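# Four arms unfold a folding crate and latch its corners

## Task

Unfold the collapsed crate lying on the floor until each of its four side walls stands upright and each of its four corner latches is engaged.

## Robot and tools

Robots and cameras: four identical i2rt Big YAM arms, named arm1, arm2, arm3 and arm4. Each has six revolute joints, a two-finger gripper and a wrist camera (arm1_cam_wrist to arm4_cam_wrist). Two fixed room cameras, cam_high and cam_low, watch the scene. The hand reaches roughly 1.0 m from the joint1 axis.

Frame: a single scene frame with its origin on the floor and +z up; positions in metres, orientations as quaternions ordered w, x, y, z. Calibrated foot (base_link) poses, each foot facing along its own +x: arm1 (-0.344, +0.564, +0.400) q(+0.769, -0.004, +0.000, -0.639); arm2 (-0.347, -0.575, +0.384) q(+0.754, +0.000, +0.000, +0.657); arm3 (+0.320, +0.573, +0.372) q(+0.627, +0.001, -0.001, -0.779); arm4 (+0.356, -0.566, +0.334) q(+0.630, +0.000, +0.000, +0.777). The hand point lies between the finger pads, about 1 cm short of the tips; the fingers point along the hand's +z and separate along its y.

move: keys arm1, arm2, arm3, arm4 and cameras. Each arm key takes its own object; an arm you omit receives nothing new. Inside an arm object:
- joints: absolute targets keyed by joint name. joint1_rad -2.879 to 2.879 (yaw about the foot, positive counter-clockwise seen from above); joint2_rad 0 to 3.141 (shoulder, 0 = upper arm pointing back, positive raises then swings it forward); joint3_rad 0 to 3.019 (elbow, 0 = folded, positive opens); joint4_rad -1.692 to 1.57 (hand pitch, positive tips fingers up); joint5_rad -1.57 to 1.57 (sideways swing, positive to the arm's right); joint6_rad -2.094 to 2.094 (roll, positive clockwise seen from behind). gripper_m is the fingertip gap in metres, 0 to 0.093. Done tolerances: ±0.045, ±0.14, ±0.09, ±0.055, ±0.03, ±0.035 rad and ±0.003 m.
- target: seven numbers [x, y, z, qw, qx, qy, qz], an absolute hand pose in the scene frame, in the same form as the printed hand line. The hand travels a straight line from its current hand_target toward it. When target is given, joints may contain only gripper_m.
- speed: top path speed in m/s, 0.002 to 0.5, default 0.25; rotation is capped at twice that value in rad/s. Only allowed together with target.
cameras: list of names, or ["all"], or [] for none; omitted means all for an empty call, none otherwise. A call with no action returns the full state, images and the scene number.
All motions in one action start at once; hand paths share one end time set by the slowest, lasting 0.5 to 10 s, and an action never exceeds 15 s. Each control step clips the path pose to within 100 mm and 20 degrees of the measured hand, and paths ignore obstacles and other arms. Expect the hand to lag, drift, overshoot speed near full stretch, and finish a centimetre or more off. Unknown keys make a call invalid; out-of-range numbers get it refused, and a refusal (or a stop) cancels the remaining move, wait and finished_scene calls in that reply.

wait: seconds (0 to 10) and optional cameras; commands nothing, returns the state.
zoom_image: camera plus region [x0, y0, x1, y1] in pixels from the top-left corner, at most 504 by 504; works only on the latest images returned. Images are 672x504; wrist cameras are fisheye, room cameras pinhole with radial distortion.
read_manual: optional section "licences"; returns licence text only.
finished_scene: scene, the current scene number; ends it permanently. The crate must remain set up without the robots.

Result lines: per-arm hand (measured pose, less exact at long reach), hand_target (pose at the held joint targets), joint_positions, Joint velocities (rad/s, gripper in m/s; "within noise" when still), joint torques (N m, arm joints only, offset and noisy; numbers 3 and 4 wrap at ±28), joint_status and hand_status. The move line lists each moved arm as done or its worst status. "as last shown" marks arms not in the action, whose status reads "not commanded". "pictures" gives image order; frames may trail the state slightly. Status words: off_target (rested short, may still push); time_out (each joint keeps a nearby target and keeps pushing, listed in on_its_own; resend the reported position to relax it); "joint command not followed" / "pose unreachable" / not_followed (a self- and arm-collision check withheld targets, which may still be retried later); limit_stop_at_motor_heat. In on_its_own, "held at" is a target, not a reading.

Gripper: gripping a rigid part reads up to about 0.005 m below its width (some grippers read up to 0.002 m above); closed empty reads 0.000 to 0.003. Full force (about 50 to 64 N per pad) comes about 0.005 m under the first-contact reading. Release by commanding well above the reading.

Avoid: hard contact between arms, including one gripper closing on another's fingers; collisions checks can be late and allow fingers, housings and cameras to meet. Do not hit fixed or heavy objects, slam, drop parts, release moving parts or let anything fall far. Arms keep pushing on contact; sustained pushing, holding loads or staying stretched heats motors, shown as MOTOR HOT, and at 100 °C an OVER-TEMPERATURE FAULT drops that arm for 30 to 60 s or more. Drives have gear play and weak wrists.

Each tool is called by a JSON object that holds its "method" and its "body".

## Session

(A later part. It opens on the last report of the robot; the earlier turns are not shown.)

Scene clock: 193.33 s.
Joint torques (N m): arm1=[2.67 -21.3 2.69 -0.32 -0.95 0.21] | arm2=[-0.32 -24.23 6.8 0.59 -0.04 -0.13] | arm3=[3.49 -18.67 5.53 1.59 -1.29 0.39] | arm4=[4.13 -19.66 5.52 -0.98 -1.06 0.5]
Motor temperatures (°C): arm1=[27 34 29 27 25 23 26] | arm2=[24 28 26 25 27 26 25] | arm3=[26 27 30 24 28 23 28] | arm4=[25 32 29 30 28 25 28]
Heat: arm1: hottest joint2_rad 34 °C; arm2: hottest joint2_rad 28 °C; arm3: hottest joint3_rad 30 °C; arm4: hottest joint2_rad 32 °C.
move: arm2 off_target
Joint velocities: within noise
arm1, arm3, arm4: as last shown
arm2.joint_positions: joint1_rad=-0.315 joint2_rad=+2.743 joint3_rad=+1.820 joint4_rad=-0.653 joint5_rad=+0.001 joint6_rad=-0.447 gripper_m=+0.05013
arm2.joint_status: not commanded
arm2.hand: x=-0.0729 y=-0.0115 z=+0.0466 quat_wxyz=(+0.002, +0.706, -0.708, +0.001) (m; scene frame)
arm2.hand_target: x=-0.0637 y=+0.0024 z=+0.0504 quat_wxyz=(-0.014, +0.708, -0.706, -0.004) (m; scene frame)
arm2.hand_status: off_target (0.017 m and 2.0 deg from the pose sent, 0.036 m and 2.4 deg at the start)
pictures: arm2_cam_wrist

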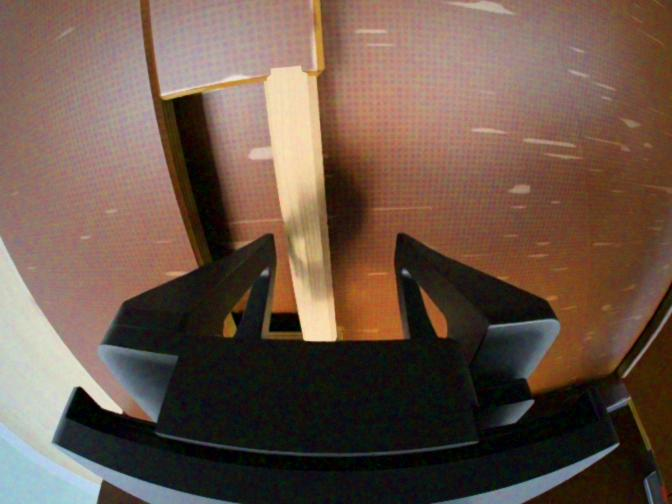

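{"method": "move", "body": {"arm2": {"target": [-0.074, 0.003, 0.042, -0.014, 0.709, -0.705, -0.004], "speed": 0.1}}}

{"method": "move", "body": {"arm2": {"joints": {"gripper_m": 0.009}}, "cameras": ["arm2_cam_wrist"]}}

Scene clock: 195.73 s.
Joint torques (N m): arm1=[3.14 -21.77 2.67 -0.4 -0.94 0.24] | arm2=[0.62 -23.77 6.37 0.79 -0.01 0] | arm3=[3.55 -18.32 5.42 1.55 -1.32 0.45] | arm4=[4.07 -19.66 5.52 -0.96 -1.06 0.5]
Motor temperatures (°C): arm1=[27 34 29 27 25 23 26] | arm2=[24 28 26 25 27 26 25] | arm3=[26 27 30 24 28 23 28] | arm4=[25 32 29 30 28 25 28]
Heat: arm1: hottest joint2_rad 34 °C; arm2: hottest joint2_rad 28 °C; arm3: hottest joint3_rad 30 °C; arm4: hottest joint2_rad 32 °C.
move: arm2 off_target
Joint velocities: within noise
arm1.joint_positions: joint1_rad=+0.544 joint2_rad=+2.093 joint3_rad=+1.063 joint4_rad=-0.511 joint5_rad=+0.019 joint6_rad=-0.840 gripper_m=+0.01652
arm1.joint_status: not commanded
arm1.hand: x=-0.0325 y=+0.2074 z=+0.2499 quat_wxyz=(+0.000, -0.001, -1.000, +0.020) (m; scene frame)
arm1.hand_target: x=-0.0249 y=+0.2284 z=+0.2580 quat_wxyz=(-0.004, +0.007, -1.000, +0.006) (m; scene frame)
arm1.hand_status: not commanded
arm2.joint_positions: joint1_rad=-0.312 joint2_rad=+2.748 joint3_rad=+1.820 joint4_rad=-0.639 joint5_rad=+0.001 joint6_rad=-0.447 gripper_m=+0.05013
arm2.joint_status: not commanded
arm2.hand: x=-0.0741 y=-0.0095 z=+0.0438 quat_wxyz=(-0.002, +0.707, -0.707, +0.000) (m; scene frame)
arm2.hand_target: x=-0.0739 y=+0.0030 z=+0.0424 quat_wxyz=(-0.015, +0.709, -0.705, -0.004) (m; scene frame)
arm2.hand_status: off_target (0.013 m and 1.4 deg from the pose sent, 0.015 m and 2.0 deg at the start)
arm3, arm4: as last shown
pictures: none

Scene clock: 196.53 s.
Joint torques (N m): arm1=[2.73 -22.18 2.67 -0.47 -0.95 0.23] | arm2=[-0.26 -23.77 6.34 0.9 0.04 0] | arm3=[4.13 -17.79 5.39 1.66 -1.27 0.4] | arm4=[4.13 -19.66 5.52 -0.98 -1.07 0.5]
Motor temperatures (°C): arm1=[27 34 29 27 25 23 26] | arm2=[24 28 26 25 27 26 25] | arm3=[26 27 30 24 28 23 28] | arm4=[25 32 29 30 28 25 28]
Heat: arm1: hottest joint2_rad 34 °C; arm2: hottest joint2_rad 28 °C; arm3: hottest joint3_rad 30 °C; arm4: hottest joint2_rad 32 °C.
move: arm2 off_target
Joint velocities: within noise
arm1, arm3: as last shown
arm2.joint_positions: joint1_rad=-0.298 joint2_rad=+2.749 joint3_rad=+1.820 joint4_rad=-0.642 joint5_rad=-0.009 joint6_rad=-0.456 gripper_m=+0.01414
arm2.joint_status: gripper_m off_target (ended at +0.01416, target +0.00900)
arm2.hand: x=-0.0840 y=-0.0065 z=+0.0429 quat_wxyz=(+0.001, +0.715, -0.699, -0.004) (m; scene frame)
arm2.hand_target: x=-0.0773 y=+0.0046 z=+0.0422 quat_wxyz=(-0.013, +0.713, -0.701, -0.008) (m; scene frame)
arm2.hand_status: not commanded
arm4.joint_positions: joint1_rad=+0.626 joint2_rad=+2.024 joint3_rad=+1.221 joint4_rad=-0.749 joint5_rad=+0.030 joint6_rad=-0.749 gripper_m=+0.01633
arm4.joint_status: not commanded
arm4.hand: x=-0.0244 y=-0.2137 z=+0.2530 quat_wxyz=(-0.017, +1.000, +0.006, +0.003) (m; scene frame)
arm4.hand_target: x=-0.0299 y=-0.2358 z=+0.2582 quat_wxyz=(-0.001, +1.000, +0.003, +0.001) (m; scene frame)
arm4.hand_status: not commanded
pictures: arm2_cam_wrist

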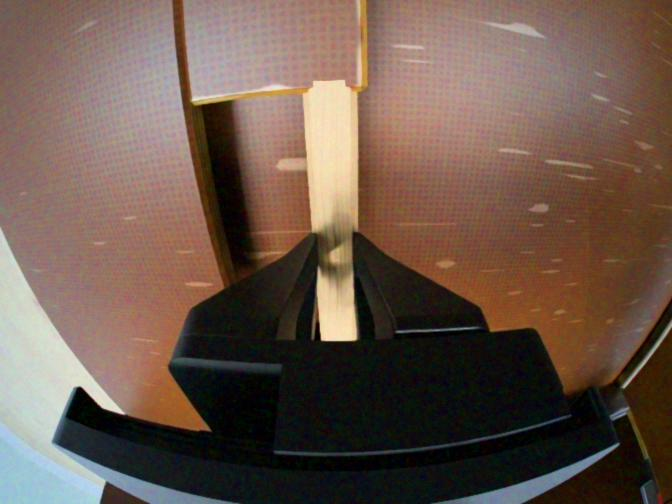

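{"method": "move", "body": {"arm2": {"target": [-0.086, 0.004, 0.085, -0.014, 0.709, -0.705, -0.004], "speed": 0.12}, "cameras": ["arm2_cam_wrist", "cam_high"]}}

Scene clock: 199.33 s.
Joint torques (N m): arm1=[2.26 -22.07 2.55 -0.5 -0.95 0.23] | arm2=[0.67 -28.86 3.74 -0.31 -0.15 0.2] | arm3=[4.07 -18.02 5.52 1.68 -1.3 0.41] | arm4=[4.13 -19.66 5.52 -0.98 -1.06 0.5]
Motor temperatures (°C): arm1=[27 34 29 27 25 23 26] | arm2=[24 28 26 25 27 26 25] | arm3=[26 27 30 24 28 23 28] | arm4=[25 32 29 30 28 25 28]
Heat: arm1: hottest joint2_rad 34 °C; arm2: hottest joint2_rad 28 °C; arm3: hottest joint3_rad 30 °C; arm4: hottest joint2_rad 32 °C.
move: arm2 off_target
Joint velocities: within noise
arm1, arm3, arm4: as last shown
arm2.joint_positions: joint1_rad=-0.290 joint2_rad=+2.713 joint3_rad=+1.780 joint4_rad=-0.622 joint5_rad=+0.013 joint6_rad=-0.447 gripper_m=+0.01414
arm2.joint_status: not commanded
arm2.hand: x=-0.0850 y=-0.0061 z=+0.0560 quat_wxyz=(-0.010, +0.714, -0.700, +0.003) (m; scene frame)
arm2.hand_target: x=-0.0854 y=+0.0073 z=+0.0844 quat_wxyz=(-0.020, +0.710, -0.704, -0.002) (m; scene frame)
arm2.hand_status: off_target (0.031 m and 1.3 deg from the pose sent, 0.043 m and 2.0 deg at the start)
pictures: arm2_cam_wrist, cam_high

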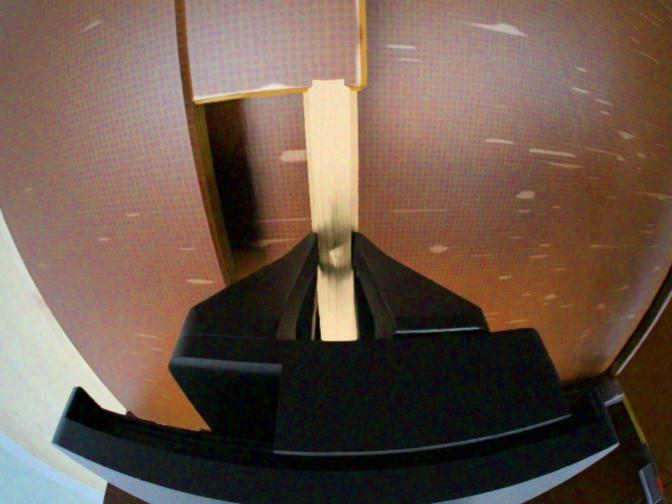

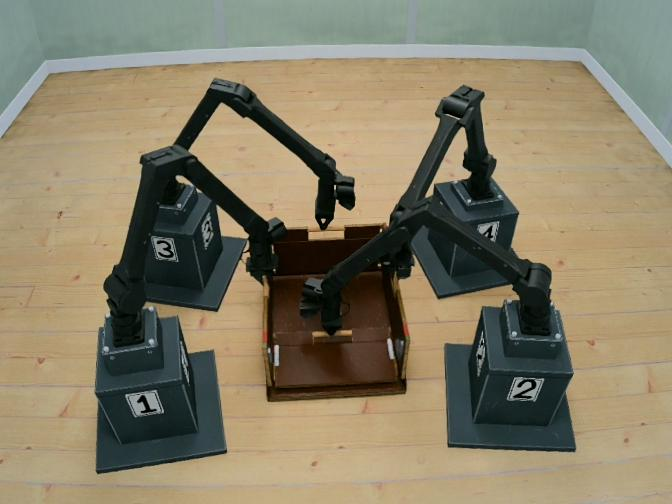

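{"method": "move", "body": {"arm2": {"target": [-0.101, 0.004, 0.137, -0.010, 0.709, -0.705, -0.004], "speed": 0.2}}}

{"method": "move", "body": {"arm2": {"target": [-0.146, 0.004, 0.192, -0.008, 0.708, -0.706, -0.003], "speed": 0.2}}}

{"method": "move", "body": {"arm2": {"target": [-0.198, 0.004, 0.230, -0.006, 0.707, -0.707, -0.003], "speed": 0.2}, "cameras": ["arm2_cam_wrist", "cam_low", "cam_high"]}}

Scene clock: 205.77 s.
Joint torques (N m): arm1=[2.61 -21.83 2.61 -0.43 -0.95 0.25] | arm2=[0.67 -28.69 4 -0.92 -0.5 0.24] | arm3=[3.72 -18.08 5.53 1.59 -1.28 0.4] | arm4=[4.13 -19.66 5.52 -0.98 -1.06 0.5]
Motor temperatures (°C): arm1=[27 34 29 27 25 23 26] | arm2=[24 29 26 25 27 26 25] | arm3=[26 27 30 24 29 23 28] | arm4=[25 32 28 30 28 25 28]
Heat: arm1: hottest joint2_rad 34 °C; arm2: hottest joint2_rad 29 °C; arm3: hottest joint3_rad 30 °C; arm4: hottest joint2_rad 32 °C.
move: arm2 off_target
Joint velocities: within noise
arm1, arm3, arm4: as last shown
arm2.joint_positions: joint1_rad=-0.279 joint2_rad=+2.599 joint3_rad=+1.700 joint4_rad=-0.662 joint5_rad=+0.010 joint6_rad=-0.430 gripper_m=+0.01310
arm2.joint_status: not commanded
arm2.hand: x=-0.0935 y=-0.0073 z=+0.1054 quat_wxyz=(-0.007, +0.712, -0.702, +0.003) (m; scene frame)
arm2.hand_target: x=-0.0972 y=+0.0022 z=+0.1351 quat_wxyz=(-0.009, +0.707, -0.707, -0.004) (m; scene frame)
arm2.hand_status: off_target (0.034 m and 1.0 deg from the pose sent, 0.083 m and 1.2 deg at the start)
pictures: none

Scene clock: 207.10 s.
Joint torques (N m): arm1=[1.85 -22.07 2.7 -0.47 -0.92 0.22] | arm2=[-1.08 -25.52 5.12 -0.02 -0.05 0.08] | arm3=[4.25 -18.08 5.63 1.62 -1.29 0.4] | arm4=[4.13 -19.66 5.53 -0.98 -1.06 0.5]
Motor temperatures (°C): arm1=[27 34 29 27 25 23 26] | arm2=[24 29 26 25 27 26 25] | arm3=[26 27 30 24 29 23 28] | arm4=[25 32 28 30 28 25 28]
Heat: arm1: hottest joint2_rad 34 °C; arm2: hottest joint2_rad 29 °C; arm3: hottest joint3_rad 30 °C; arm4: hottest joint2_rad 32 °C.
move: arm2 off_target
Joint velocities: within noise
arm1, arm3, arm4: as last shown
arm2.joint_positions: joint1_rad=-0.192 joint2_rad=+2.433 joint3_rad=+1.585 joint4_rad=-0.735 joint5_rad=+0.002 joint6_rad=-0.344 gripper_m=+0.00914
arm2.joint_status: not commanded
arm2.on_its_own: gripper_m moved -0.00396 to your old target +0.00900
arm2.hand: x=-0.1513 y=-0.0044 z=+0.1752 quat_wxyz=(+0.005, +0.713, -0.701, +0.004) (m; scene frame)
arm2.hand_target: x=-0.1440 y=+0.0016 z=+0.1912 quat_wxyz=(-0.004, +0.707, -0.707, -0.001) (m; scene frame)
arm2.hand_status: off_target (0.020 m and 1.8 deg from the pose sent, 0.102 m and 1.0 deg at the start)
pictures: none

Scene clock: 208.37 s.
Joint torques (N m): arm1=[2.61 -21.89 2.82 -0.38 -0.97 0.2] | arm2=[-0.67 -24.7 5.3 -0.02 -0.01 0.09] | arm3=[3.96 -18.67 5.63 1.76 -1.25 0.38] | arm4=[4.07 -19.66 5.52 -0.98 -1.06 0.5]
Motor temperatures (°C): arm1=[27 34 29 27 25 23 26] | arm2=[24 29 26 25 27 26 25] | arm3=[26 27 30 24 29 23 28] | arm4=[25 32 28 30 28 25 28]
Heat: arm1: hottest joint2_rad 34 °C; arm2: hottest joint2_rad 29 °C; arm3: hottest joint3_rad 30 °C; arm4: hottest joint2_rad 32 °C.
move: arm2 off_target
Joint velocities: within noise
arm1, arm4: as last shown
arm2.joint_positions: joint1_rad=-0.105 joint2_rad=+2.334 joint3_rad=+1.513 joint4_rad=-0.757 joint5_rad=+0.002 joint6_rad=-0.259 gripper_m=+0.00914
arm2.joint_status: not commanded
arm2.hand: x=-0.2047 y=-0.0009 z=+0.2143 quat_wxyz=(+0.002, +0.713, -0.701, +0.003) (m; scene frame)
arm2.hand_target: x=-0.1983 y=+0.0043 z=+0.2296 quat_wxyz=(-0.006, +0.707, -0.707, -0.002) (m; scene frame)
arm2.hand_status: off_target (0.018 m and 1.5 deg from the pose sent, 0.073 m and 1.8 deg at the start)
arm3.joint_positions: joint1_rad=+0.109 joint2_rad=+2.185 joint3_rad=+1.452 joint4_rad=-0.865 joint5_rad=+0.043 joint6_rad=-0.088 gripper_m=+0.01403
arm3.joint_status: not commanded
arm3.hand: x=+0.2518 y=+0.0049 z=+0.2688 quat_wxyz=(+0.024, -0.713, -0.701, +0.002) (m; scene frame)
arm3.hand_target: x=+0.2888 y=-0.0058 z=+0.2651 quat_wxyz=(+0.001, -0.707, -0.708, +0.000) (m; scene frame)
arm3.hand_status: not commanded
pictures: arm2_cam_wrist, cam_high, cam_low

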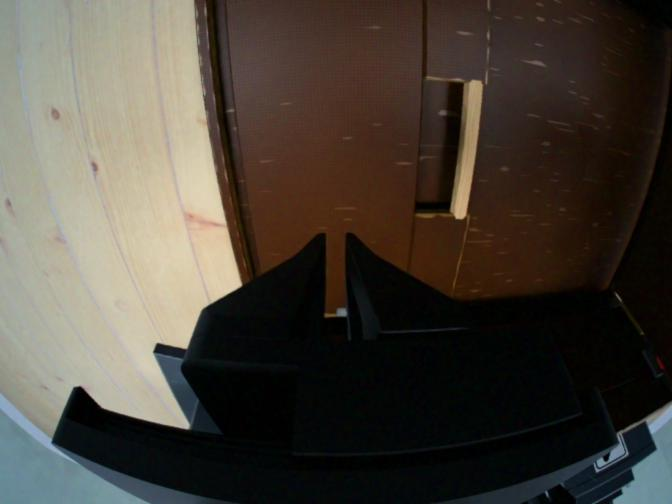

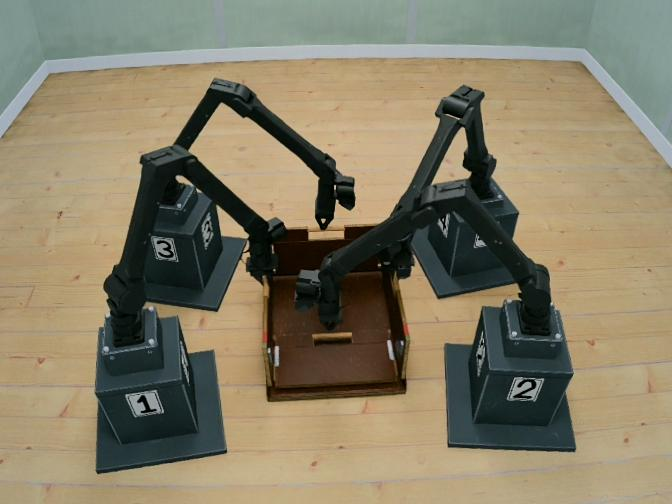

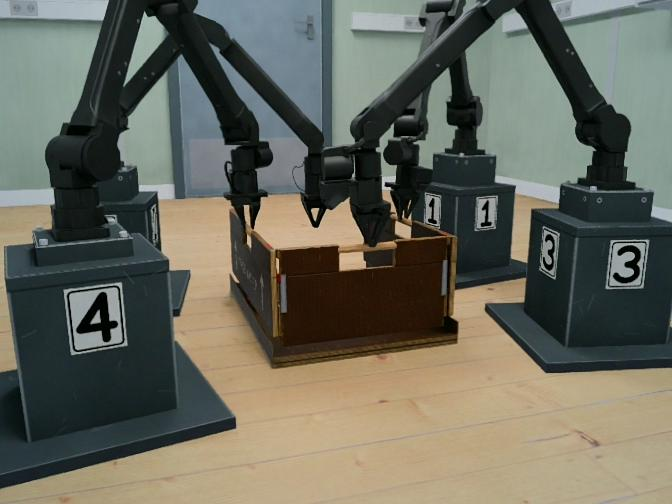

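{"method": "move", "body": {"arm2": {"target": [-0.074, 0.003, 0.10, -0.014, 0.709, -0.705, -0.004], "speed": 0.3, "joints": {"gripper_m": 0.05}}}}

{"method": "move", "body": {"arm2": {"target": [-0.074, 0.003, 0.034, -0.014, 0.709, -0.705, -0.004], "speed": 0.12}, "cameras": ["arm2_cam_wrist", "cam_high"]}}

{"method": "zoom_image", "body": {"camera": "cam_high", "region": [250, 210, 430, 410]}}

Scene clock: 212.77 s.
Joint torques (N m): arm1=[2.43 -21.6 2.48 -0.31 -0.94 0.23] | arm2=[0.62 -24.47 6.87 0.12 -0.14 -0.13] | arm3=[4.13 -18.61 5.61 1.68 -1.31 0.39] | arm4=[4.13 -19.66 5.52 -0.98 -1.06 0.5]
Motor temperatures (°C): arm1=[27 34 29 27 25 23 26] | arm2=[24 29 26 25 27 26 25] | arm3=[26 27 30 24 29 23 28] | arm4=[25 32 28 30 28 25 28]
Heat: arm1: hottest joint2_rad 34 °C; arm2: hottest joint2_rad 29 °C; arm3: hottest joint3_rad 30 °C; arm4: hottest joint2_rad 32 °C.
move: arm2 off_target
Joint velocities: within noise
arm1, arm3, arm4: as last shown
arm2.joint_positions: joint1_rad=-0.299 joint2_rad=+2.631 joint3_rad=+1.725 joint4_rad=-0.662 joint5_rad=+0.001 joint6_rad=-0.427 gripper_m=+0.04986
arm2.joint_status: all done
arm2.hand: x=-0.0836 y=-0.0117 z=+0.0920 quat_wxyz=(-0.002, +0.704, -0.710, +0.000) (m; scene frame)
arm2.hand_target: x=-0.0802 y=+0.0042 z=+0.1001 quat_wxyz=(-0.013, +0.709, -0.705, -0.006) (m; scene frame)
arm2.hand_status: off_target (0.019 m and 1.7 deg from the pose sent, 0.174 m and 2.1 deg at the start)
pictures: none

Scene clock: 214.27 s.
Joint torques (N m): arm1=[2.73 -22.01 2.61 -0.34 -0.92 0.22] | arm2=[-0.38 -24.82 6.49 0.69 0.01 -0.13] | arm3=[3.9 -17.96 5.45 1.55 -1.31 0.44] | arm4=[4.13 -19.66 5.52 -0.98 -1.06 0.5]
Motor temperatures (°C): arm1=[27 34 29 27 25 23 26] | arm2=[24 29 26 25 27 26 25] | arm3=[26 27 30 24 29 23 28] | arm4=[25 32 28 30 28 25 28]
Heat: arm1: hottest joint2_rad 34 °C; arm2: hottest joint2_rad 29 °C; arm3: hottest joint3_rad 30 °C; arm4: hottest joint2_rad 32 °C.
move: arm2 off_target
Joint velocities: within noise
arm1, arm3, arm4: as last shown
arm2.joint_positions: joint1_rad=-0.299 joint2_rad=+2.777 joint3_rad=+1.826 joint4_rad=-0.631 joint5_rad=+0.001 joint6_rad=-0.435 gripper_m=+0.04986
arm2.joint_status: not commanded
arm2.hand: x=-0.0847 y=-0.0141 z=+0.0276 quat_wxyz=(+0.005, +0.707, -0.707, +0.002) (m; scene frame)
arm2.hand_target: x=-0.0742 y=+0.0028 z=+0.0351 quat_wxyz=(-0.015, +0.709, -0.705, -0.004) (m; scene frame)
arm2.hand_status: off_target (0.021 m and 2.3 deg from the pose sent, 0.061 m and 1.7 deg at the start)
pictures: arm2_cam_wrist, cam_high

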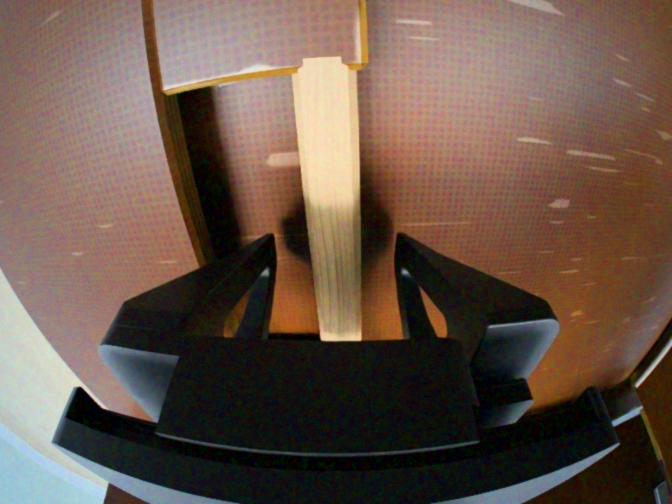

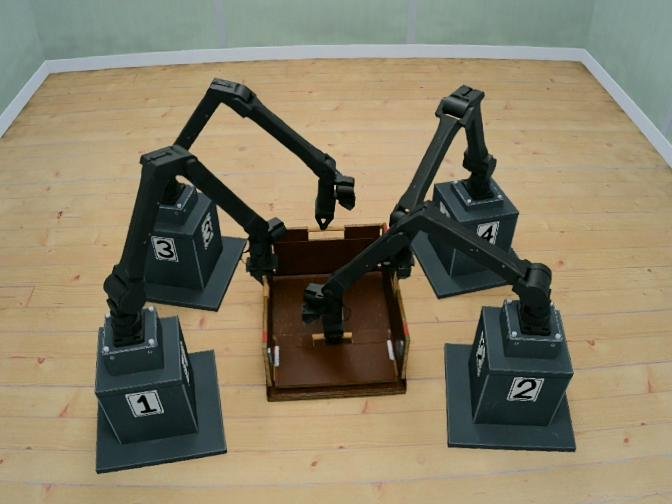

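Scaled by 2.520 from the camera's 672x504 image, which has a finer 960x720 frame.

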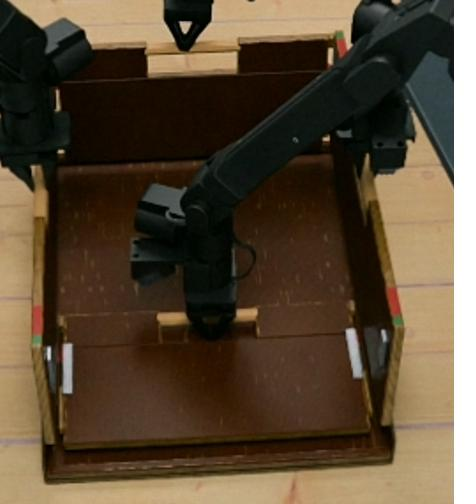

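{"method": "move", "body": {"arm2": {"joints": {"gripper_m": 0.008}}}}

{"method": "move", "body": {"arm2": {"target": [-0.081, 0.004, 0.080, -0.014, 0.709, -0.705, -0.004], "speed": 0.12}}}

{"method": "move", "body": {"arm2": {"target": [-0.096, 0.004, 0.132, -0.010, 0.709, -0.705, -0.004], "speed": 0.15}, "cameras": ["arm2_cam_wrist", "cam_high"]}}

{"method": "zoom_image", "body": {"camera": "cam_high", "region": [360, 210, 420, 270]}}

Scene clock: 217.00 s.
Joint torques (N m): arm1=[2.9 -22.01 2.62 -0.31 -0.96 0.2] | arm2=[-0.38 -24.64 6.53 0.65 -0.09 0.08] | arm3=[4.25 -18.61 5.7 1.62 -1.29 0.41] | arm4=[4.13 -19.66 5.52 -0.98 -1.06 0.5]
Motor temperatures (°C): arm1=[27 34 29 27 25 23 26] | arm2=[24 30 26 25 27 26 25] | arm3=[26 27 30 24 29 23 28] | arm4=[25 32 28 30 28 25 28]
Heat: arm1: hottest joint2_rad 34 °C; arm2: hottest joint2_rad 30 °C; arm3: hottest joint3_rad 30 °C; arm4: hottest joint2_rad 32 °C.
move: arm2 off_target
Joint velocities: within noise
arm1.joint_positions: joint1_rad=+0.544 joint2_rad=+2.093 joint3_rad=+1.063 joint4_rad=-0.511 joint5_rad=+0.019 joint6_rad=-0.840 gripper_m=+0.01652
arm1.joint_status: not commanded
arm1.hand: x=-0.0325 y=+0.2074 z=+0.2499 quat_wxyz=(+0.000, -0.001, -1.000, +0.020) (m; scene frame)
arm1.hand_target: x=-0.0249 y=+0.2284 z=+0.2580 quat_wxyz=(-0.004, +0.007, -1.000, +0.006) (m; scene frame)
arm1.hand_status: not commanded
arm2.joint_positions: joint1_rad=-0.299 joint2_rad=+2.777 joint3_rad=+1.826 joint4_rad=-0.631 joint5_rad=+0.002 joint6_rad=-0.463 gripper_m=+0.01732
arm2.joint_status: gripper_m off_target (ended at +0.01735, target +0.00800)
arm2.hand: x=-0.0845 y=-0.0142 z=+0.0277 quat_wxyz=(+0.005, +0.717, -0.697, +0.003) (m; scene frame)
arm2.hand_target: x=-0.0744 y=+0.0027 z=+0.0350 quat_wxyz=(-0.014, +0.712, -0.702, -0.004) (m; scene frame)
arm2.hand_status: not commanded
arm3, arm4: as last shown
pictures: none

Scene clock: 218.00 s.
Joint torques (N m): arm1=[2.2 -21.71 2.73 -0.38 -0.93 0.24] | arm2=[0.38 -30.15 3.71 -0.35 -0.51 0.29] | arm3=[4.42 -17.9 5.33 1.55 -1.28 0.4] | arm4=[4.13 -19.66 5.52 -0.98 -1.06 0.5]
Motor temperatures (°C): arm1=[27 34 29 27 25 23 26] | arm2=[24 30 26 25 27 26 25] | arm3=[26 27 30 24 29 23 28] | arm4=[25 32 28 30 28 25 28]
Heat: arm1: hottest joint2_rad 34 °C; arm2: hottest joint2_rad 30 °C; arm3: hottest joint3_rad 30 °C; arm4: hottest joint2_rad 32 °C.
move: arm2 off_target
Joint velocities: within noise
arm1, arm3: as last shown
arm2.joint_positions: joint1_rad=-0.296 joint2_rad=+2.746 joint3_rad=+1.794 joint4_rad=-0.622 joint5_rad=+0.013 joint6_rad=-0.463 gripper_m=+0.01732
arm2.joint_status: not commanded
arm2.hand: x=-0.0849 y=-0.0150 z=+0.0389 quat_wxyz=(-0.001, +0.718, -0.696, +0.007) (m; scene frame)
arm2.hand_target: x=-0.0809 y=+0.0059 z=+0.0776 quat_wxyz=(-0.017, +0.710, -0.704, -0.005) (m; scene frame)
arm2.hand_status: off_target (0.045 m and 2.4 deg from the pose sent, 0.056 m and 2.6 deg at the start)
arm4.joint_positions: joint1_rad=+0.626 joint2_rad=+2.024 joint3_rad=+1.221 joint4_rad=-0.749 joint5_rad=+0.030 joint6_rad=-0.749 gripper_m=+0.01633
arm4.joint_status: not commanded
arm4.hand: x=-0.0244 y=-0.2137 z=+0.2530 quat_wxyz=(-0.017, +1.000, +0.006, +0.003) (m; scene frame)
arm4.hand_target: x=-0.0299 y=-0.2358 z=+0.2582 quat_wxyz=(-0.001, +1.000, +0.003, +0.001) (m; scene frame)
arm4.hand_status: not commanded
pictures: none

Scene clock: 219.07 s.
Joint torques (N m): arm1=[2.67 -21.83 2.73 -0.34 -0.94 0.24] | arm2=[0.67 -29.57 4.33 -0.69 -0.65 0.46] | arm3=[3.72 -18.43 5.46 1.46 -1.3 0.4] | arm4=[4.13 -19.66 5.52 -0.99 -1.06 0.5]
Motor temperatures (°C): arm1=[27 34 29 27 25 23 26] | arm2=[24 30 26 25 27 26 25] | arm3=[26 27 30 24 29 23 28] | arm4=[25 32 28 30 28 25 28]
Heat: arm1: hottest joint2_rad 34 °C; arm2: hottest joint2_rad 30 °C; arm3: hottest joint3_rad 30 °C; arm4: hottest joint2_rad 32 °C.
move: arm2 off_target
Joint velocities: within noise
arm1, arm3, arm4: as last shown
arm2.joint_positions: joint1_rad=-0.284 joint2_rad=+2.625 joint3_rad=+1.710 joint4_rad=-0.666 joint5_rad=+0.014 joint6_rad=-0.458 gripper_m=+0.01709
arm2.joint_status: not commanded
arm2.hand: x=-0.0930 y=-0.0151 z=+0.0921 quat_wxyz=(+0.002, +0.720, -0.694, +0.009) (m; scene frame)
arm2.hand_target: x=-0.0931 y=+0.0038 z=+0.1301 quat_wxyz=(-0.011, +0.708, -0.706, -0.004) (m; scene frame)
arm2.hand_status: off_target (0.044 m and 2.8 deg from the pose sent, 0.096 m and 2.2 deg at the start)
pictures: arm2_cam_wrist, cam_high

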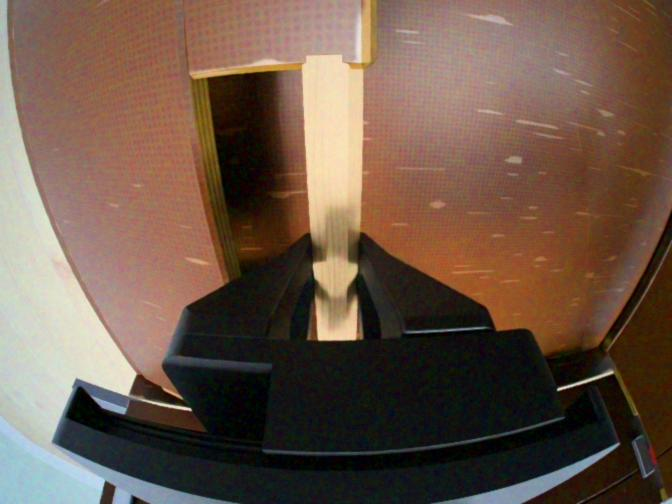

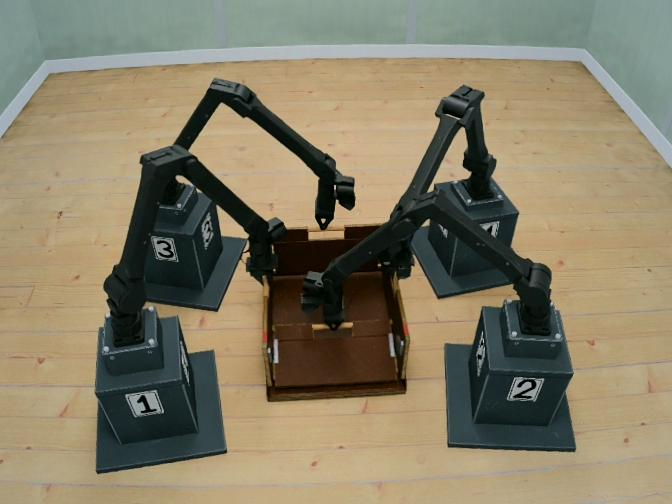

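Scaled by 8.400 from the camera's 672x504 image, which has a finer 960x720 frame.

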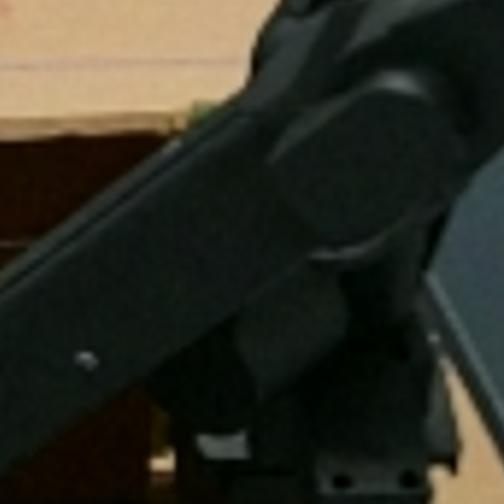

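Firm grip; continue the arc.

{"method": "move", "body": {"arm2": {"target": [-0.125, 0.006, 0.185, -0.008, 0.708, -0.706, -0.003], "speed": 0.15}}}

{"method": "move", "body": {"arm2": {"target": [-0.172, 0.006, 0.225, -0.006, 0.707, -0.707, -0.003], "speed": 0.15}}}

{"method": "move", "body": {"arm2": {"target": [-0.222, 0.006, 0.252, -0.006, 0.707, -0.707, -0.003], "speed": 0.15}, "cameras": ["arm2_cam_wrist", "cam_high"]}}

Scene clock: 222.77 s.
Joint torques (N m): arm1=[2.55 -21.83 2.58 -0.36 -0.95 0.24] | arm2=[1.55 -29.68 4.63 -0.94 -0.83 0.58] | arm3=[3.9 -17.9 5.45 1.65 -1.27 0.41] | arm4=[4.07 -19.66 5.52 -0.98 -1.06 0.5]
Motor temperatures (°C): arm1=[27 34 29 27 25 23 26] | arm2=[24 30 26 25 27 26 25] | arm3=[26 27 30 24 29 23 28] | arm4=[25 32 28 30 28 25 28]
Heat: arm1: hottest joint2_rad 34 °C; arm2: hottest joint2_rad 30 °C; arm3: hottest joint3_rad 30 °C; arm4: hottest joint2_rad 32 °C.
move: arm2 off_target
Joint velocities: within noise
arm1, arm3, arm4: as last shown
arm2.joint_positions: joint1_rad=-0.253 joint2_rad=+2.512 joint3_rad=+1.630 joint4_rad=-0.711 joint5_rad=+0.019 joint6_rad=-0.423 gripper_m=+0.01688
arm2.joint_status: not commanded
arm2.hand: x=-0.1131 y=-0.0166 z=+0.1404 quat_wxyz=(+0.006, +0.719, -0.695, +0.013) (m; scene frame)
arm2.hand_target: x=-0.1206 y=+0.0037 z=+0.1826 quat_wxyz=(-0.007, +0.706, -0.708, -0.003) (m; scene frame)
arm2.hand_status: off_target (0.051 m and 3.0 deg from the pose sent, 0.101 m and 2.7 deg at the start)
pictures: none

Scene clock: 223.90 s.
Joint torques (N m): arm1=[2.61 -22.48 2.77 -0.35 -0.94 0.22] | arm2=[3.37 -27.93 5.19 -0.49 -1.32 0.63] | arm3=[4.31 -18.02 5.5 1.5 -1.28 0.43] | arm4=[4.13 -19.66 5.52 -0.98 -1.06 0.5]
Motor temperatures (°C): arm1=[27 34 29 27 25 23 26] | arm2=[24 30 26 25 27 26 25] | arm3=[26 27 30 24 29 23 28] | arm4=[25 33 28 30 28 25 28]
Heat: arm1: hottest joint2_rad 34 °C; arm2: hottest joint2_rad 30 °C; arm3: hottest joint3_rad 30 °C; arm4: hottest joint2_rad 33 °C.
move: arm2 off_target
Joint velocities: within noise
arm1, arm3, arm4: as last shown
arm2.joint_positions: joint1_rad=-0.195 joint2_rad=+2.397 joint3_rad=+1.550 joint4_rad=-0.754 joint5_rad=+0.030 joint6_rad=-0.351 gripper_m=+0.01688
arm2.joint_status: not commanded
arm2.hand: x=-0.1486 y=-0.0171 z=+0.1878 quat_wxyz=(+0.007, +0.714, -0.700, +0.020) (m; scene frame)
arm2.hand_target: x=-0.1709 y=+0.0063 z=+0.2234 quat_wxyz=(-0.006, +0.708, -0.707, -0.003) (m; scene frame)
arm2.hand_status: off_target (0.050 m and 3.2 deg from the pose sent, 0.106 m and 3.0 deg at the start)
pictures: none

Scene clock: 225.03 s.
Joint torques (N m): arm1=[2.55 -22.07 2.63 -0.32 -0.95 0.22] | arm2=[3.19 -25.52 5.87 0.24 -1.33 0.58] | arm3=[4.07 -18.43 5.52 1.57 -1.29 0.4] | arm4=[4.13 -19.72 5.52 -0.98 -1.06 0.5]
Motor temperatures (°C): arm1=[27 34 29 27 25 23 26] | arm2=[24 30 26 25 27 26 25] | arm3=[26 27 30 24 29 23 28] | arm4=[25 33 28 30 28 25 28]
Heat: arm1: hottest joint2_rad 34 °C; arm2: hottest joint2_rad 30 °C; arm3: hottest joint3_rad 30 °C; arm4: hottest joint2_rad 33 °C.
move: arm2 off_target
Joint velocities: arm1=[within noise] | arm2=[within noise] | arm3=[within noise] | arm4=[-0.015 0.005 -0.046 -0.002 -0.022 -0.022 0]
arm1, arm4: as last shown
arm2.joint_positions: joint1_rad=-0.111 joint2_rad=+2.300 joint3_rad=+1.486 joint4_rad=-0.803 joint5_rad=+0.031 joint6_rad=-0.266 gripper_m=+0.01687
arm2.joint_status: not commanded
arm2.hand: x=-0.2002 y=-0.0186 z=+0.2266 quat_wxyz=(+0.012, +0.714, -0.700, +0.025) (m; scene frame)
arm2.hand_target: x=-0.2221 y=+0.0039 z=+0.2518 quat_wxyz=(-0.002, +0.708, -0.706, -0.001) (m; scene frame)
arm2.hand_status: off_target (0.042 m and 4.0 deg from the pose sent, 0.100 m and 3.2 deg at the start)
arm3.joint_positions: joint1_rad=+0.109 joint2_rad=+2.185 joint3_rad=+1.452 joint4_rad=-0.865 joint5_rad=+0.043 joint6_rad=-0.088 gripper_m=+0.01403
arm3.joint_status: not commanded
arm3.hand: x=+0.2518 y=+0.0049 z=+0.2688 quat_wxyz=(+0.024, -0.713, -0.701, +0.002) (m; scene frame)
arm3.hand_target: x=+0.2888 y=-0.0058 z=+0.2651 quat_wxyz=(+0.001, -0.707, -0.708, +0.000) (m; scene frame)
arm3.hand_status: not commanded
pictures: arm2_cam_wrist, cam_high

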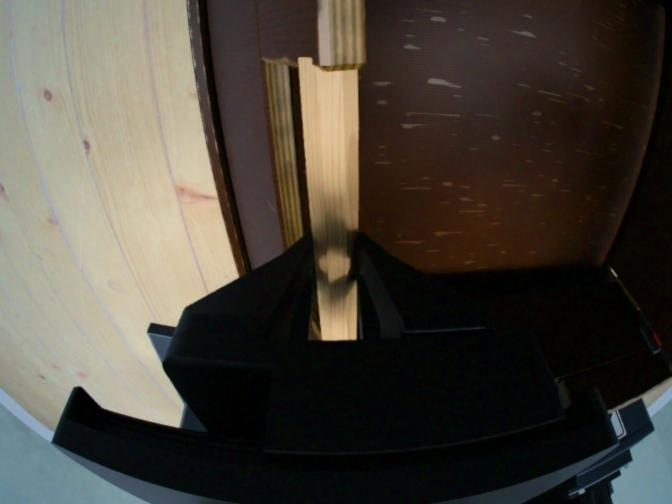

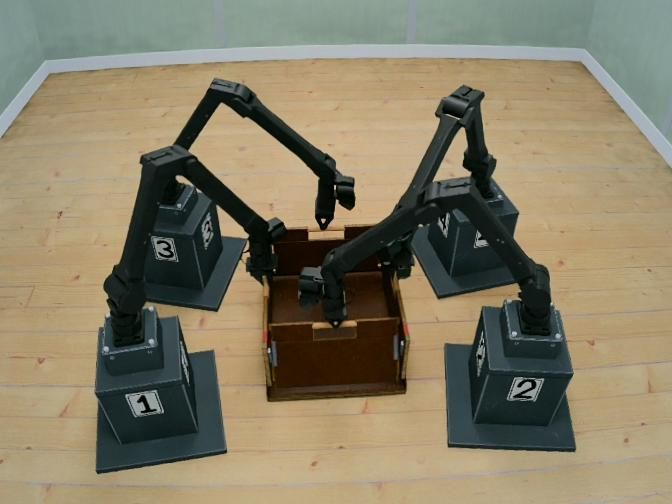

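{"method": "move", "body": {"arm2": {"target": [-0.270, 0.008, 0.268, -0.006, 0.707, -0.707, -0.003], "speed": 0.12}}}

{"method": "move", "body": {"arm2": {"target": [-0.315, 0.008, 0.272, -0.006, 0.707, -0.707, -0.003], "speed": 0.10}, "cameras": ["arm2_cam_wrist", "cam_high", "cam_low"]}}

{"method": "zoom_image", "body": {"camera": "cam_high", "region": [250, 210, 430, 410]}}

Scene clock: 228.93 s.
Joint torques (N m): arm1=[2.73 -21.89 2.63 -0.25 -0.93 0.23] | arm2=[3.78 -24.53 6.5 0.73 -1.4 0.57] | arm3=[3.96 -17.9 5.38 1.52 -1.31 0.41] | arm4=[4.07 -19.66 5.52 -0.98 -1.06 0.5]
Motor temperatures (°C): arm1=[27 34 29 27 25 23 26] | arm2=[24 30 26 25 28 26 25] | arm3=[26 27 30 24 29 23 28] | arm4=[25 33 28 30 28 25 28]
Heat: arm1: hottest joint2_rad 34 °C; arm2: hottest joint2_rad 30 °C; arm3: hottest joint3_rad 30 °C; arm4: hottest joint2_rad 33 °C.
move: arm2 off_target
Joint velocities: within noise
arm1, arm3, arm4: as last shown
arm2.joint_positions: joint1_rad=-0.039 joint2_rad=+2.252 joint3_rad=+1.450 joint4_rad=-0.824 joint5_rad=+0.034 joint6_rad=-0.185 gripper_m=+0.01676
arm2.joint_status: not commanded
arm2.hand: x=-0.2419 y=-0.0199 z=+0.2441 quat_wxyz=(+0.013, +0.711, -0.703, +0.030) (m; scene frame)
arm2.hand_target: x=-0.2691 y=+0.0068 z=+0.2677 quat_wxyz=(-0.005, +0.708, -0.707, -0.003) (m; scene frame)
arm2.hand_status: off_target (0.046 m and 4.4 deg from the pose sent, 0.085 m and 4.0 deg at the start)
pictures: none

Scene clock: 230.00 s.
Joint torques (N m): arm1=[2.55 -21.95 2.58 -0.46 -0.95 0.22] | arm2=[6.53 -24.23 6.37 0.79 -1.98 0.69] | arm3=[3.9 -17.85 5.52 1.62 -1.27 0.39] | arm4=[4.13 -19.66 5.52 -0.98 -1.06 0.5]
Motor temperatures (°C): arm1=[27 34 29 27 25 23 26] | arm2=[24 30 26 25 28 26 25] | arm3=[26 27 30 24 29 23 28] | arm4=[25 33 28 30 28 25 28]
Heat: arm1: hottest joint2_rad 34 °C; arm2: hottest joint2_rad 30 °C; arm3: hottest joint3_rad 30 °C; arm4: hottest joint2_rad 33 °C.
move: arm2 off_target
Joint velocities: within noise
arm1, arm3, arm4: as last shown
arm2.joint_positions: joint1_rad=+0.006 joint2_rad=+2.234 joint3_rad=+1.433 joint4_rad=-0.824 joint5_rad=+0.048 joint6_rad=-0.121 gripper_m=+0.01676
arm2.joint_status: not commanded
arm2.hand: x=-0.2649 y=-0.0200 z=+0.2499 quat_wxyz=(+0.006, +0.704, -0.710, +0.036) (m; scene frame)
arm2.hand_target: x=-0.3136 y=+0.0061 z=+0.2723 quat_wxyz=(-0.005, +0.708, -0.706, -0.003) (m; scene frame)
arm2.hand_status: off_target (0.062 m and 4.7 deg from the pose sent, 0.083 m and 4.4 deg at the start)
pictures: arm2_cam_wrist, cam_high, cam_low

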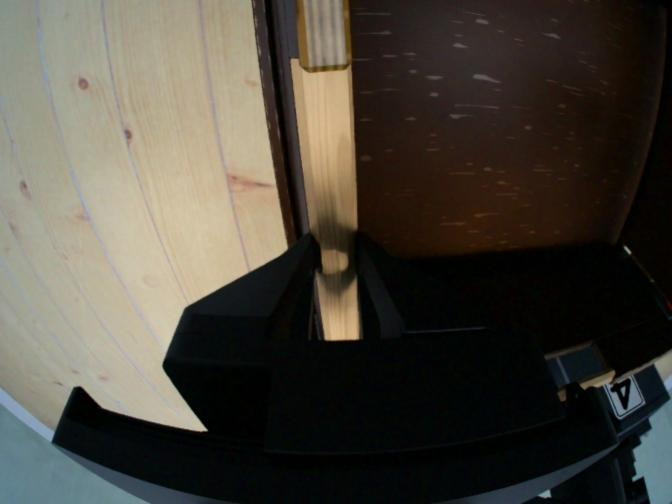

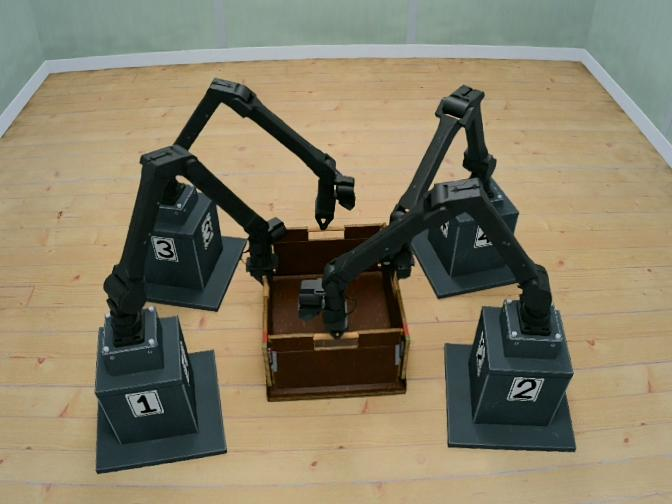

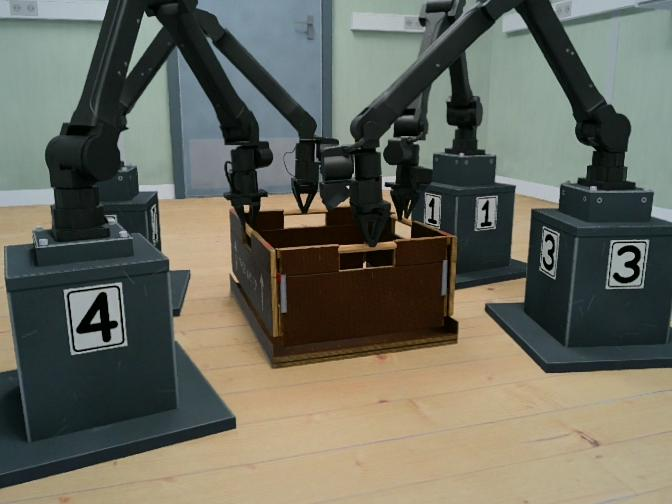

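Scaled by 2.520 from the camera's 672x504 image, which has a finer 960x720 frame.

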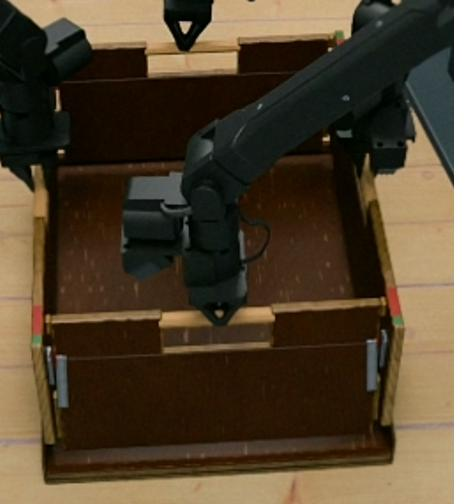

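{"method": "move", "body": {"arm2": {"target": [-0.350, 0.010, 0.272, -0.006, 0.707, -0.707, -0.003], "speed": 0.10}, "cameras": ["arm2_cam_wrist", "cam_high", "cam_low"]}}

{"method": "zoom_image", "body": {"camera": "cam_high", "region": [250, 310, 430, 410]}}

{"method": "zoom_image", "body": {"camera": "cam_high", "region": [250, 210, 410, 290]}}

Scene clock: 233.63 s.
Joint torques (N m): arm1=[2.14 -21.42 2.63 -0.35 -0.97 0.2] | arm2=[6.24 -23.18 7.17 1.02 -2.61 0.57] | arm3=[3.43 -17.9 5.55 1.62 -1.29 0.42] | arm4=[4.07 -19.66 5.52 -1.01 -1.06 0.49]
Motor temperatures (°C): arm1=[27 34 29 27 25 23 26] | arm2=[24 31 26 25 28 26 25] | arm3=[26 27 30 24 30 23 28] | arm4=[25 33 28 30 28 25 28]
Heat: arm1: hottest joint2_rad 34 °C; arm2: hottest joint2_rad 31 °C; arm3: hottest joint3_rad 30 °C; arm4: hottest joint2_rad 33 °C.
move: arm2 off_target
Joint velocities: within noise
arm1.joint_positions: joint1_rad=+0.544 joint2_rad=+2.093 joint3_rad=+1.063 joint4_rad=-0.509 joint5_rad=+0.019 joint6_rad=-0.839 gripper_m=+0.01652
arm1.joint_status: not commanded
arm1.hand: x=-0.0322 y=+0.2071 z=+0.2499 quat_wxyz=(-0.001, -0.002, -1.000, +0.021) (m; scene frame)
arm1.hand_target: x=-0.0246 y=+0.2281 z=+0.2581 quat_wxyz=(-0.005, +0.007, -1.000, +0.007) (m; scene frame)
arm1.hand_status: not commanded
arm2.joint_positions: joint1_rad=+0.070 joint2_rad=+2.223 joint3_rad=+1.423 joint4_rad=-0.835 joint5_rad=+0.065 joint6_rad=-0.047 gripper_m=+0.01676
arm2.joint_status: not commanded
arm2.hand: x=-0.2982 y=-0.0215 z=+0.2532 quat_wxyz=(+0.002, +0.700, -0.712, +0.046) (m; scene frame)
arm2.hand_target: x=-0.3483 y=+0.0065 z=+0.2722 quat_wxyz=(-0.004, +0.708, -0.706, -0.002) (m; scene frame)
arm2.hand_status: off_target (0.063 m and 5.8 deg from the pose sent, 0.093 m and 4.7 deg at the start)
arm3.joint_positions: joint1_rad=+0.109 joint2_rad=+2.185 joint3_rad=+1.452 joint4_rad=-0.865 joint5_rad=+0.043 joint6_rad=-0.086 gripper_m=+0.01403
arm3.joint_status: not commanded
arm3.hand: x=+0.2518 y=+0.0049 z=+0.2688 quat_wxyz=(+0.024, -0.714, -0.700, +0.002) (m; scene frame)
arm3.hand_target: x=+0.2888 y=-0.0058 z=+0.2651 quat_wxyz=(+0.001, -0.707, -0.707, +0.000) (m; scene frame)
arm3.hand_status: not commanded
arm4.joint_positions: joint1_rad=+0.626 joint2_rad=+2.024 joint3_rad=+1.221 joint4_rad=-0.749 joint5_rad=+0.030 joint6_rad=-0.748 gripper_m=+0.01633
arm4.joint_status: not commanded
arm4.hand: x=-0.0244 y=-0.2137 z=+0.2530 quat_wxyz=(-0.017, +1.000, +0.005, +0.003) (m; scene frame)
arm4.hand_target: x=-0.0296 y=-0.2357 z=+0.2582 quat_wxyz=(-0.001, +1.000, +0.003, +0.001) (m; scene frame)
arm4.hand_status: not commanded
pictures: arm2_cam_wrist, cam_high, cam_low

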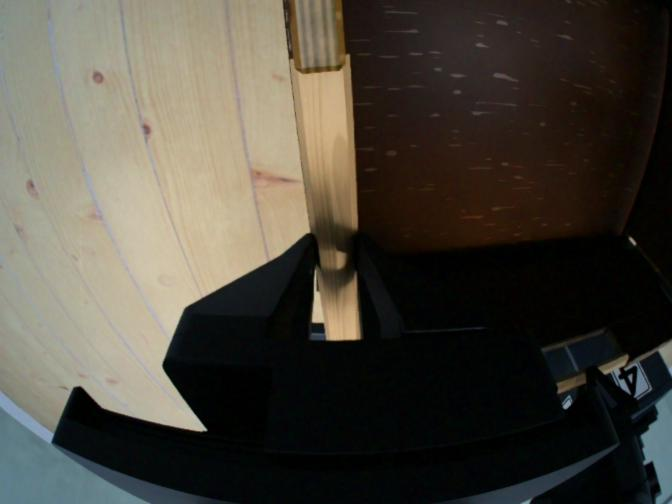

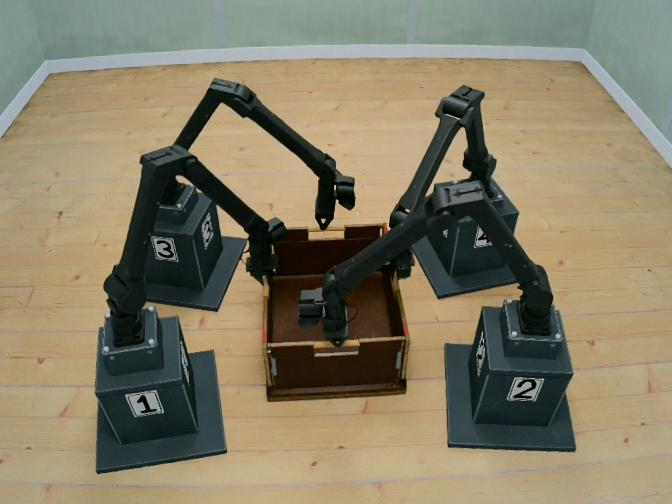

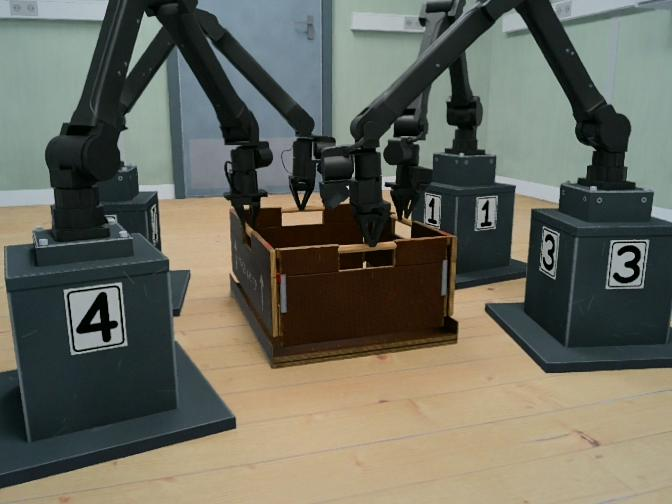

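Scaled by 2.800 from the camera's 672x504 image, which has a finer 960x720 frame.

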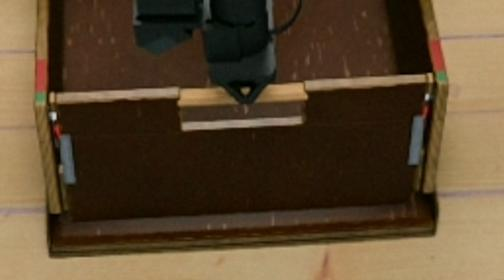

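Scaled by 3.150 from the camera's 672x504 image, which has a finer 960x720 frame.

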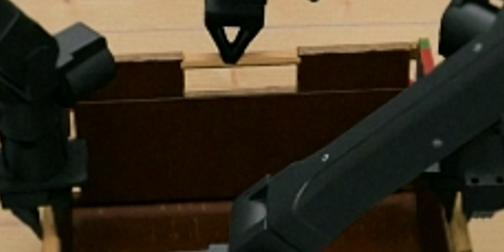

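{"method": "move", "body": {"arm2": {"target": [-0.370, 0.010, 0.270, -0.006, 0.707, -0.707, -0.003], "speed": 0.10}, "arm3": {"target": [0.310, -0.007, 0.262, 0, 0.7071, 0.7071, 0], "speed": 0.10}}}

{"method": "move", "body": {"arm2": {"target": [-0.315, 0.000, 0.262, -0.006, 0.707, -0.707, -0.003], "speed": 0.10}, "arm3": {"target": [0.262, -0.002, 0.264, 0, 0.7071, 0.7071, 0], "speed": 0.10}, "cameras": ["arm2_cam_wrist", "arm3_cam_wrist", "cam_high"]}}

Scene clock: 237.93 s.
Joint torques (N m): arm1=[2.49 -21.77 2.63 -0.42 -0.92 0.2] | arm2=[9.11 -23.12 6.86 1.17 -2.7 0.72] | arm3=[6.3 -17.96 4.92 1.8 -1.33 0.54] | arm4=[4.07 -19.66 5.52 -1.01 -1.06 0.49]
Motor temperatures (°C): arm1=[27 34 29 27 25 23 27] | arm2=[24 30 26 25 29 26 25] | arm3=[26 27 30 24 30 23 28] | arm4=[25 33 28 30 28 25 28]
Heat: arm1: hottest joint2_rad 34 °C; arm2: hottest joint2_rad 30 °C; arm3: hottest joint3_rad 30 °C; arm4: hottest joint2_rad 33 °C.
move: arm2 off_target; arm3 off_target
Joint velocities: within noise
arm1, arm4: as last shown
arm2.joint_positions: joint1_rad=+0.072 joint2_rad=+2.223 joint3_rad=+1.423 joint4_rad=-0.835 joint5_rad=+0.065 joint6_rad=-0.032 gripper_m=+0.01676
arm2.joint_status: not commanded
arm2.hand: x=-0.2990 y=-0.0214 z=+0.2532 quat_wxyz=(+0.002, +0.695, -0.717, +0.046) (m; scene frame)
arm2.hand_target: x=-0.3681 y=+0.0048 z=+0.2707 quat_wxyz=(-0.003, +0.709, -0.705, -0.002) (m; scene frame)
arm2.hand_status: off_target (0.079 m and 6.0 deg from the pose sent, 0.080 m and 5.8 deg at the start)
arm3.joint_positions: joint1_rad=+0.109 joint2_rad=+2.185 joint3_rad=+1.452 joint4_rad=-0.865 joint5_rad=+0.043 joint6_rad=-0.071 gripper_m=+0.01403
arm3.joint_status: not commanded
arm3.hand: x=+0.2518 y=+0.0049 z=+0.2688 quat_wxyz=(+0.024, -0.719, -0.694, +0.002) (m; scene frame)
arm3.hand_target: x=+0.3074 y=-0.0036 z=+0.2629 quat_wxyz=(+0.001, -0.707, -0.707, -0.001) (m; scene frame)
arm3.hand_status: off_target (0.060 m and 3.4 deg from the pose sent, 0.060 m and 3.0 deg at the start)
pictures: none

Scene clock: 239.10 s.
Joint torques (N m): arm1=[2.61 -22.18 2.61 -0.27 -0.92 0.21] | arm2=[1.67 -22.42 5.89 1.81 -1.84 0.1] | arm3=[0.62 -17.79 4.96 1.77 -0.98 0.08] | arm4=[4.01 -19.66 5.52 -1.01 -1.06 0.49]
Motor temperatures (°C): arm1=[27 34 29 27 25 23 27] | arm2=[24 30 26 25 30 26 25] | arm3=[26 27 30 24 30 23 28] | arm4=[25 33 28 30 28 25 28]
Heat: arm1: hottest joint2_rad 34 °C; arm2: hottest joint2_rad 30 °C; arm3: hottest joint3_rad 30 °C; arm4: hottest joint2_rad 33 °C.
move: arm2 off_target; arm3 off_target
Joint velocities: within noise
arm1, arm4: as last shown
arm2.joint_positions: joint1_rad=+0.064 joint2_rad=+2.219 joint3_rad=+1.415 joint4_rad=-0.823 joint5_rad=+0.047 joint6_rad=-0.065 gripper_m=+0.01676
arm2.joint_status: not commanded
arm2.hand: x=-0.2980 y=-0.0213 z=+0.2534 quat_wxyz=(+0.005, +0.705, -0.709, +0.036) (m; scene frame)
arm2.hand_target: x=-0.3155 y=-0.0001 z=+0.2634 quat_wxyz=(-0.006, +0.708, -0.706, -0.003) (m; scene frame)
arm2.hand_status: off_target (0.029 m and 4.7 deg from the pose sent, 0.028 m and 6.0 deg at the start)
arm3.joint_positions: joint1_rad=+0.104 joint2_rad=+2.185 joint3_rad=+1.450 joint4_rad=-0.863 joint5_rad=+0.032 joint6_rad=-0.100 gripper_m=+0.01401
arm3.joint_status: not commanded
arm3.hand: x=+0.2511 y=+0.0054 z=+0.2683 quat_wxyz=(+0.020, -0.711, -0.703, -0.001) (m; scene frame)
arm3.hand_target: x=+0.2625 y=-0.0016 z=+0.2640 quat_wxyz=(+0.000, -0.707, -0.708, -0.001) (m; scene frame)
arm3.hand_status: off_target (0.014 m and 2.4 deg from the pose sent, 0.013 m and 3.4 deg at the start)
pictures: arm2_cam_wrist, arm3_cam_wrist, cam_high

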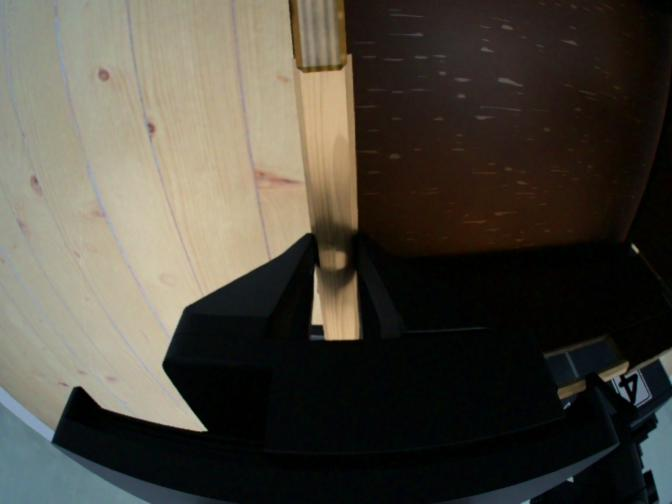

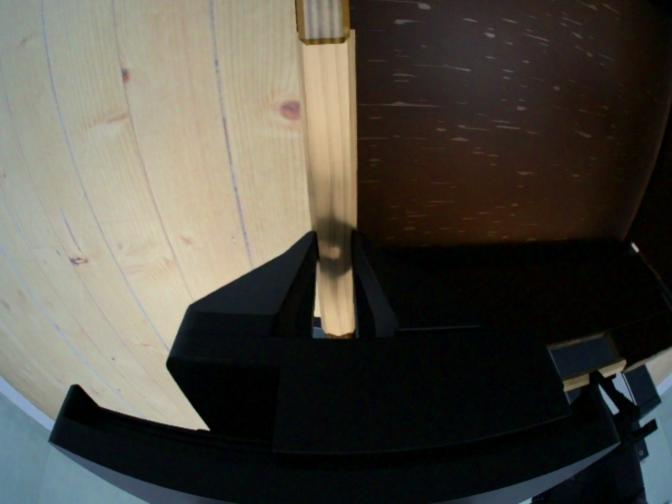

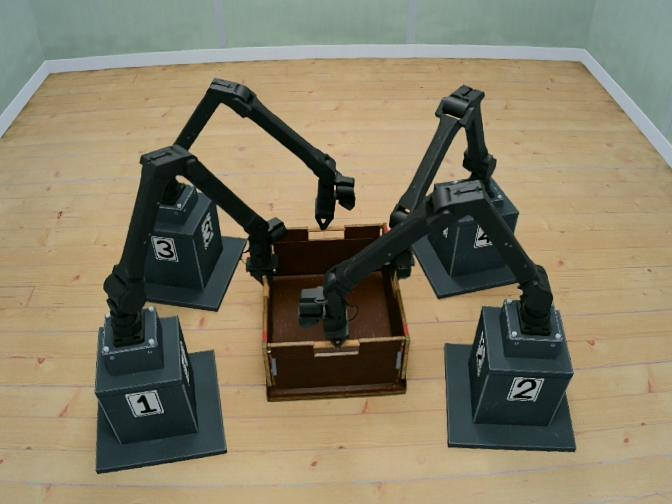

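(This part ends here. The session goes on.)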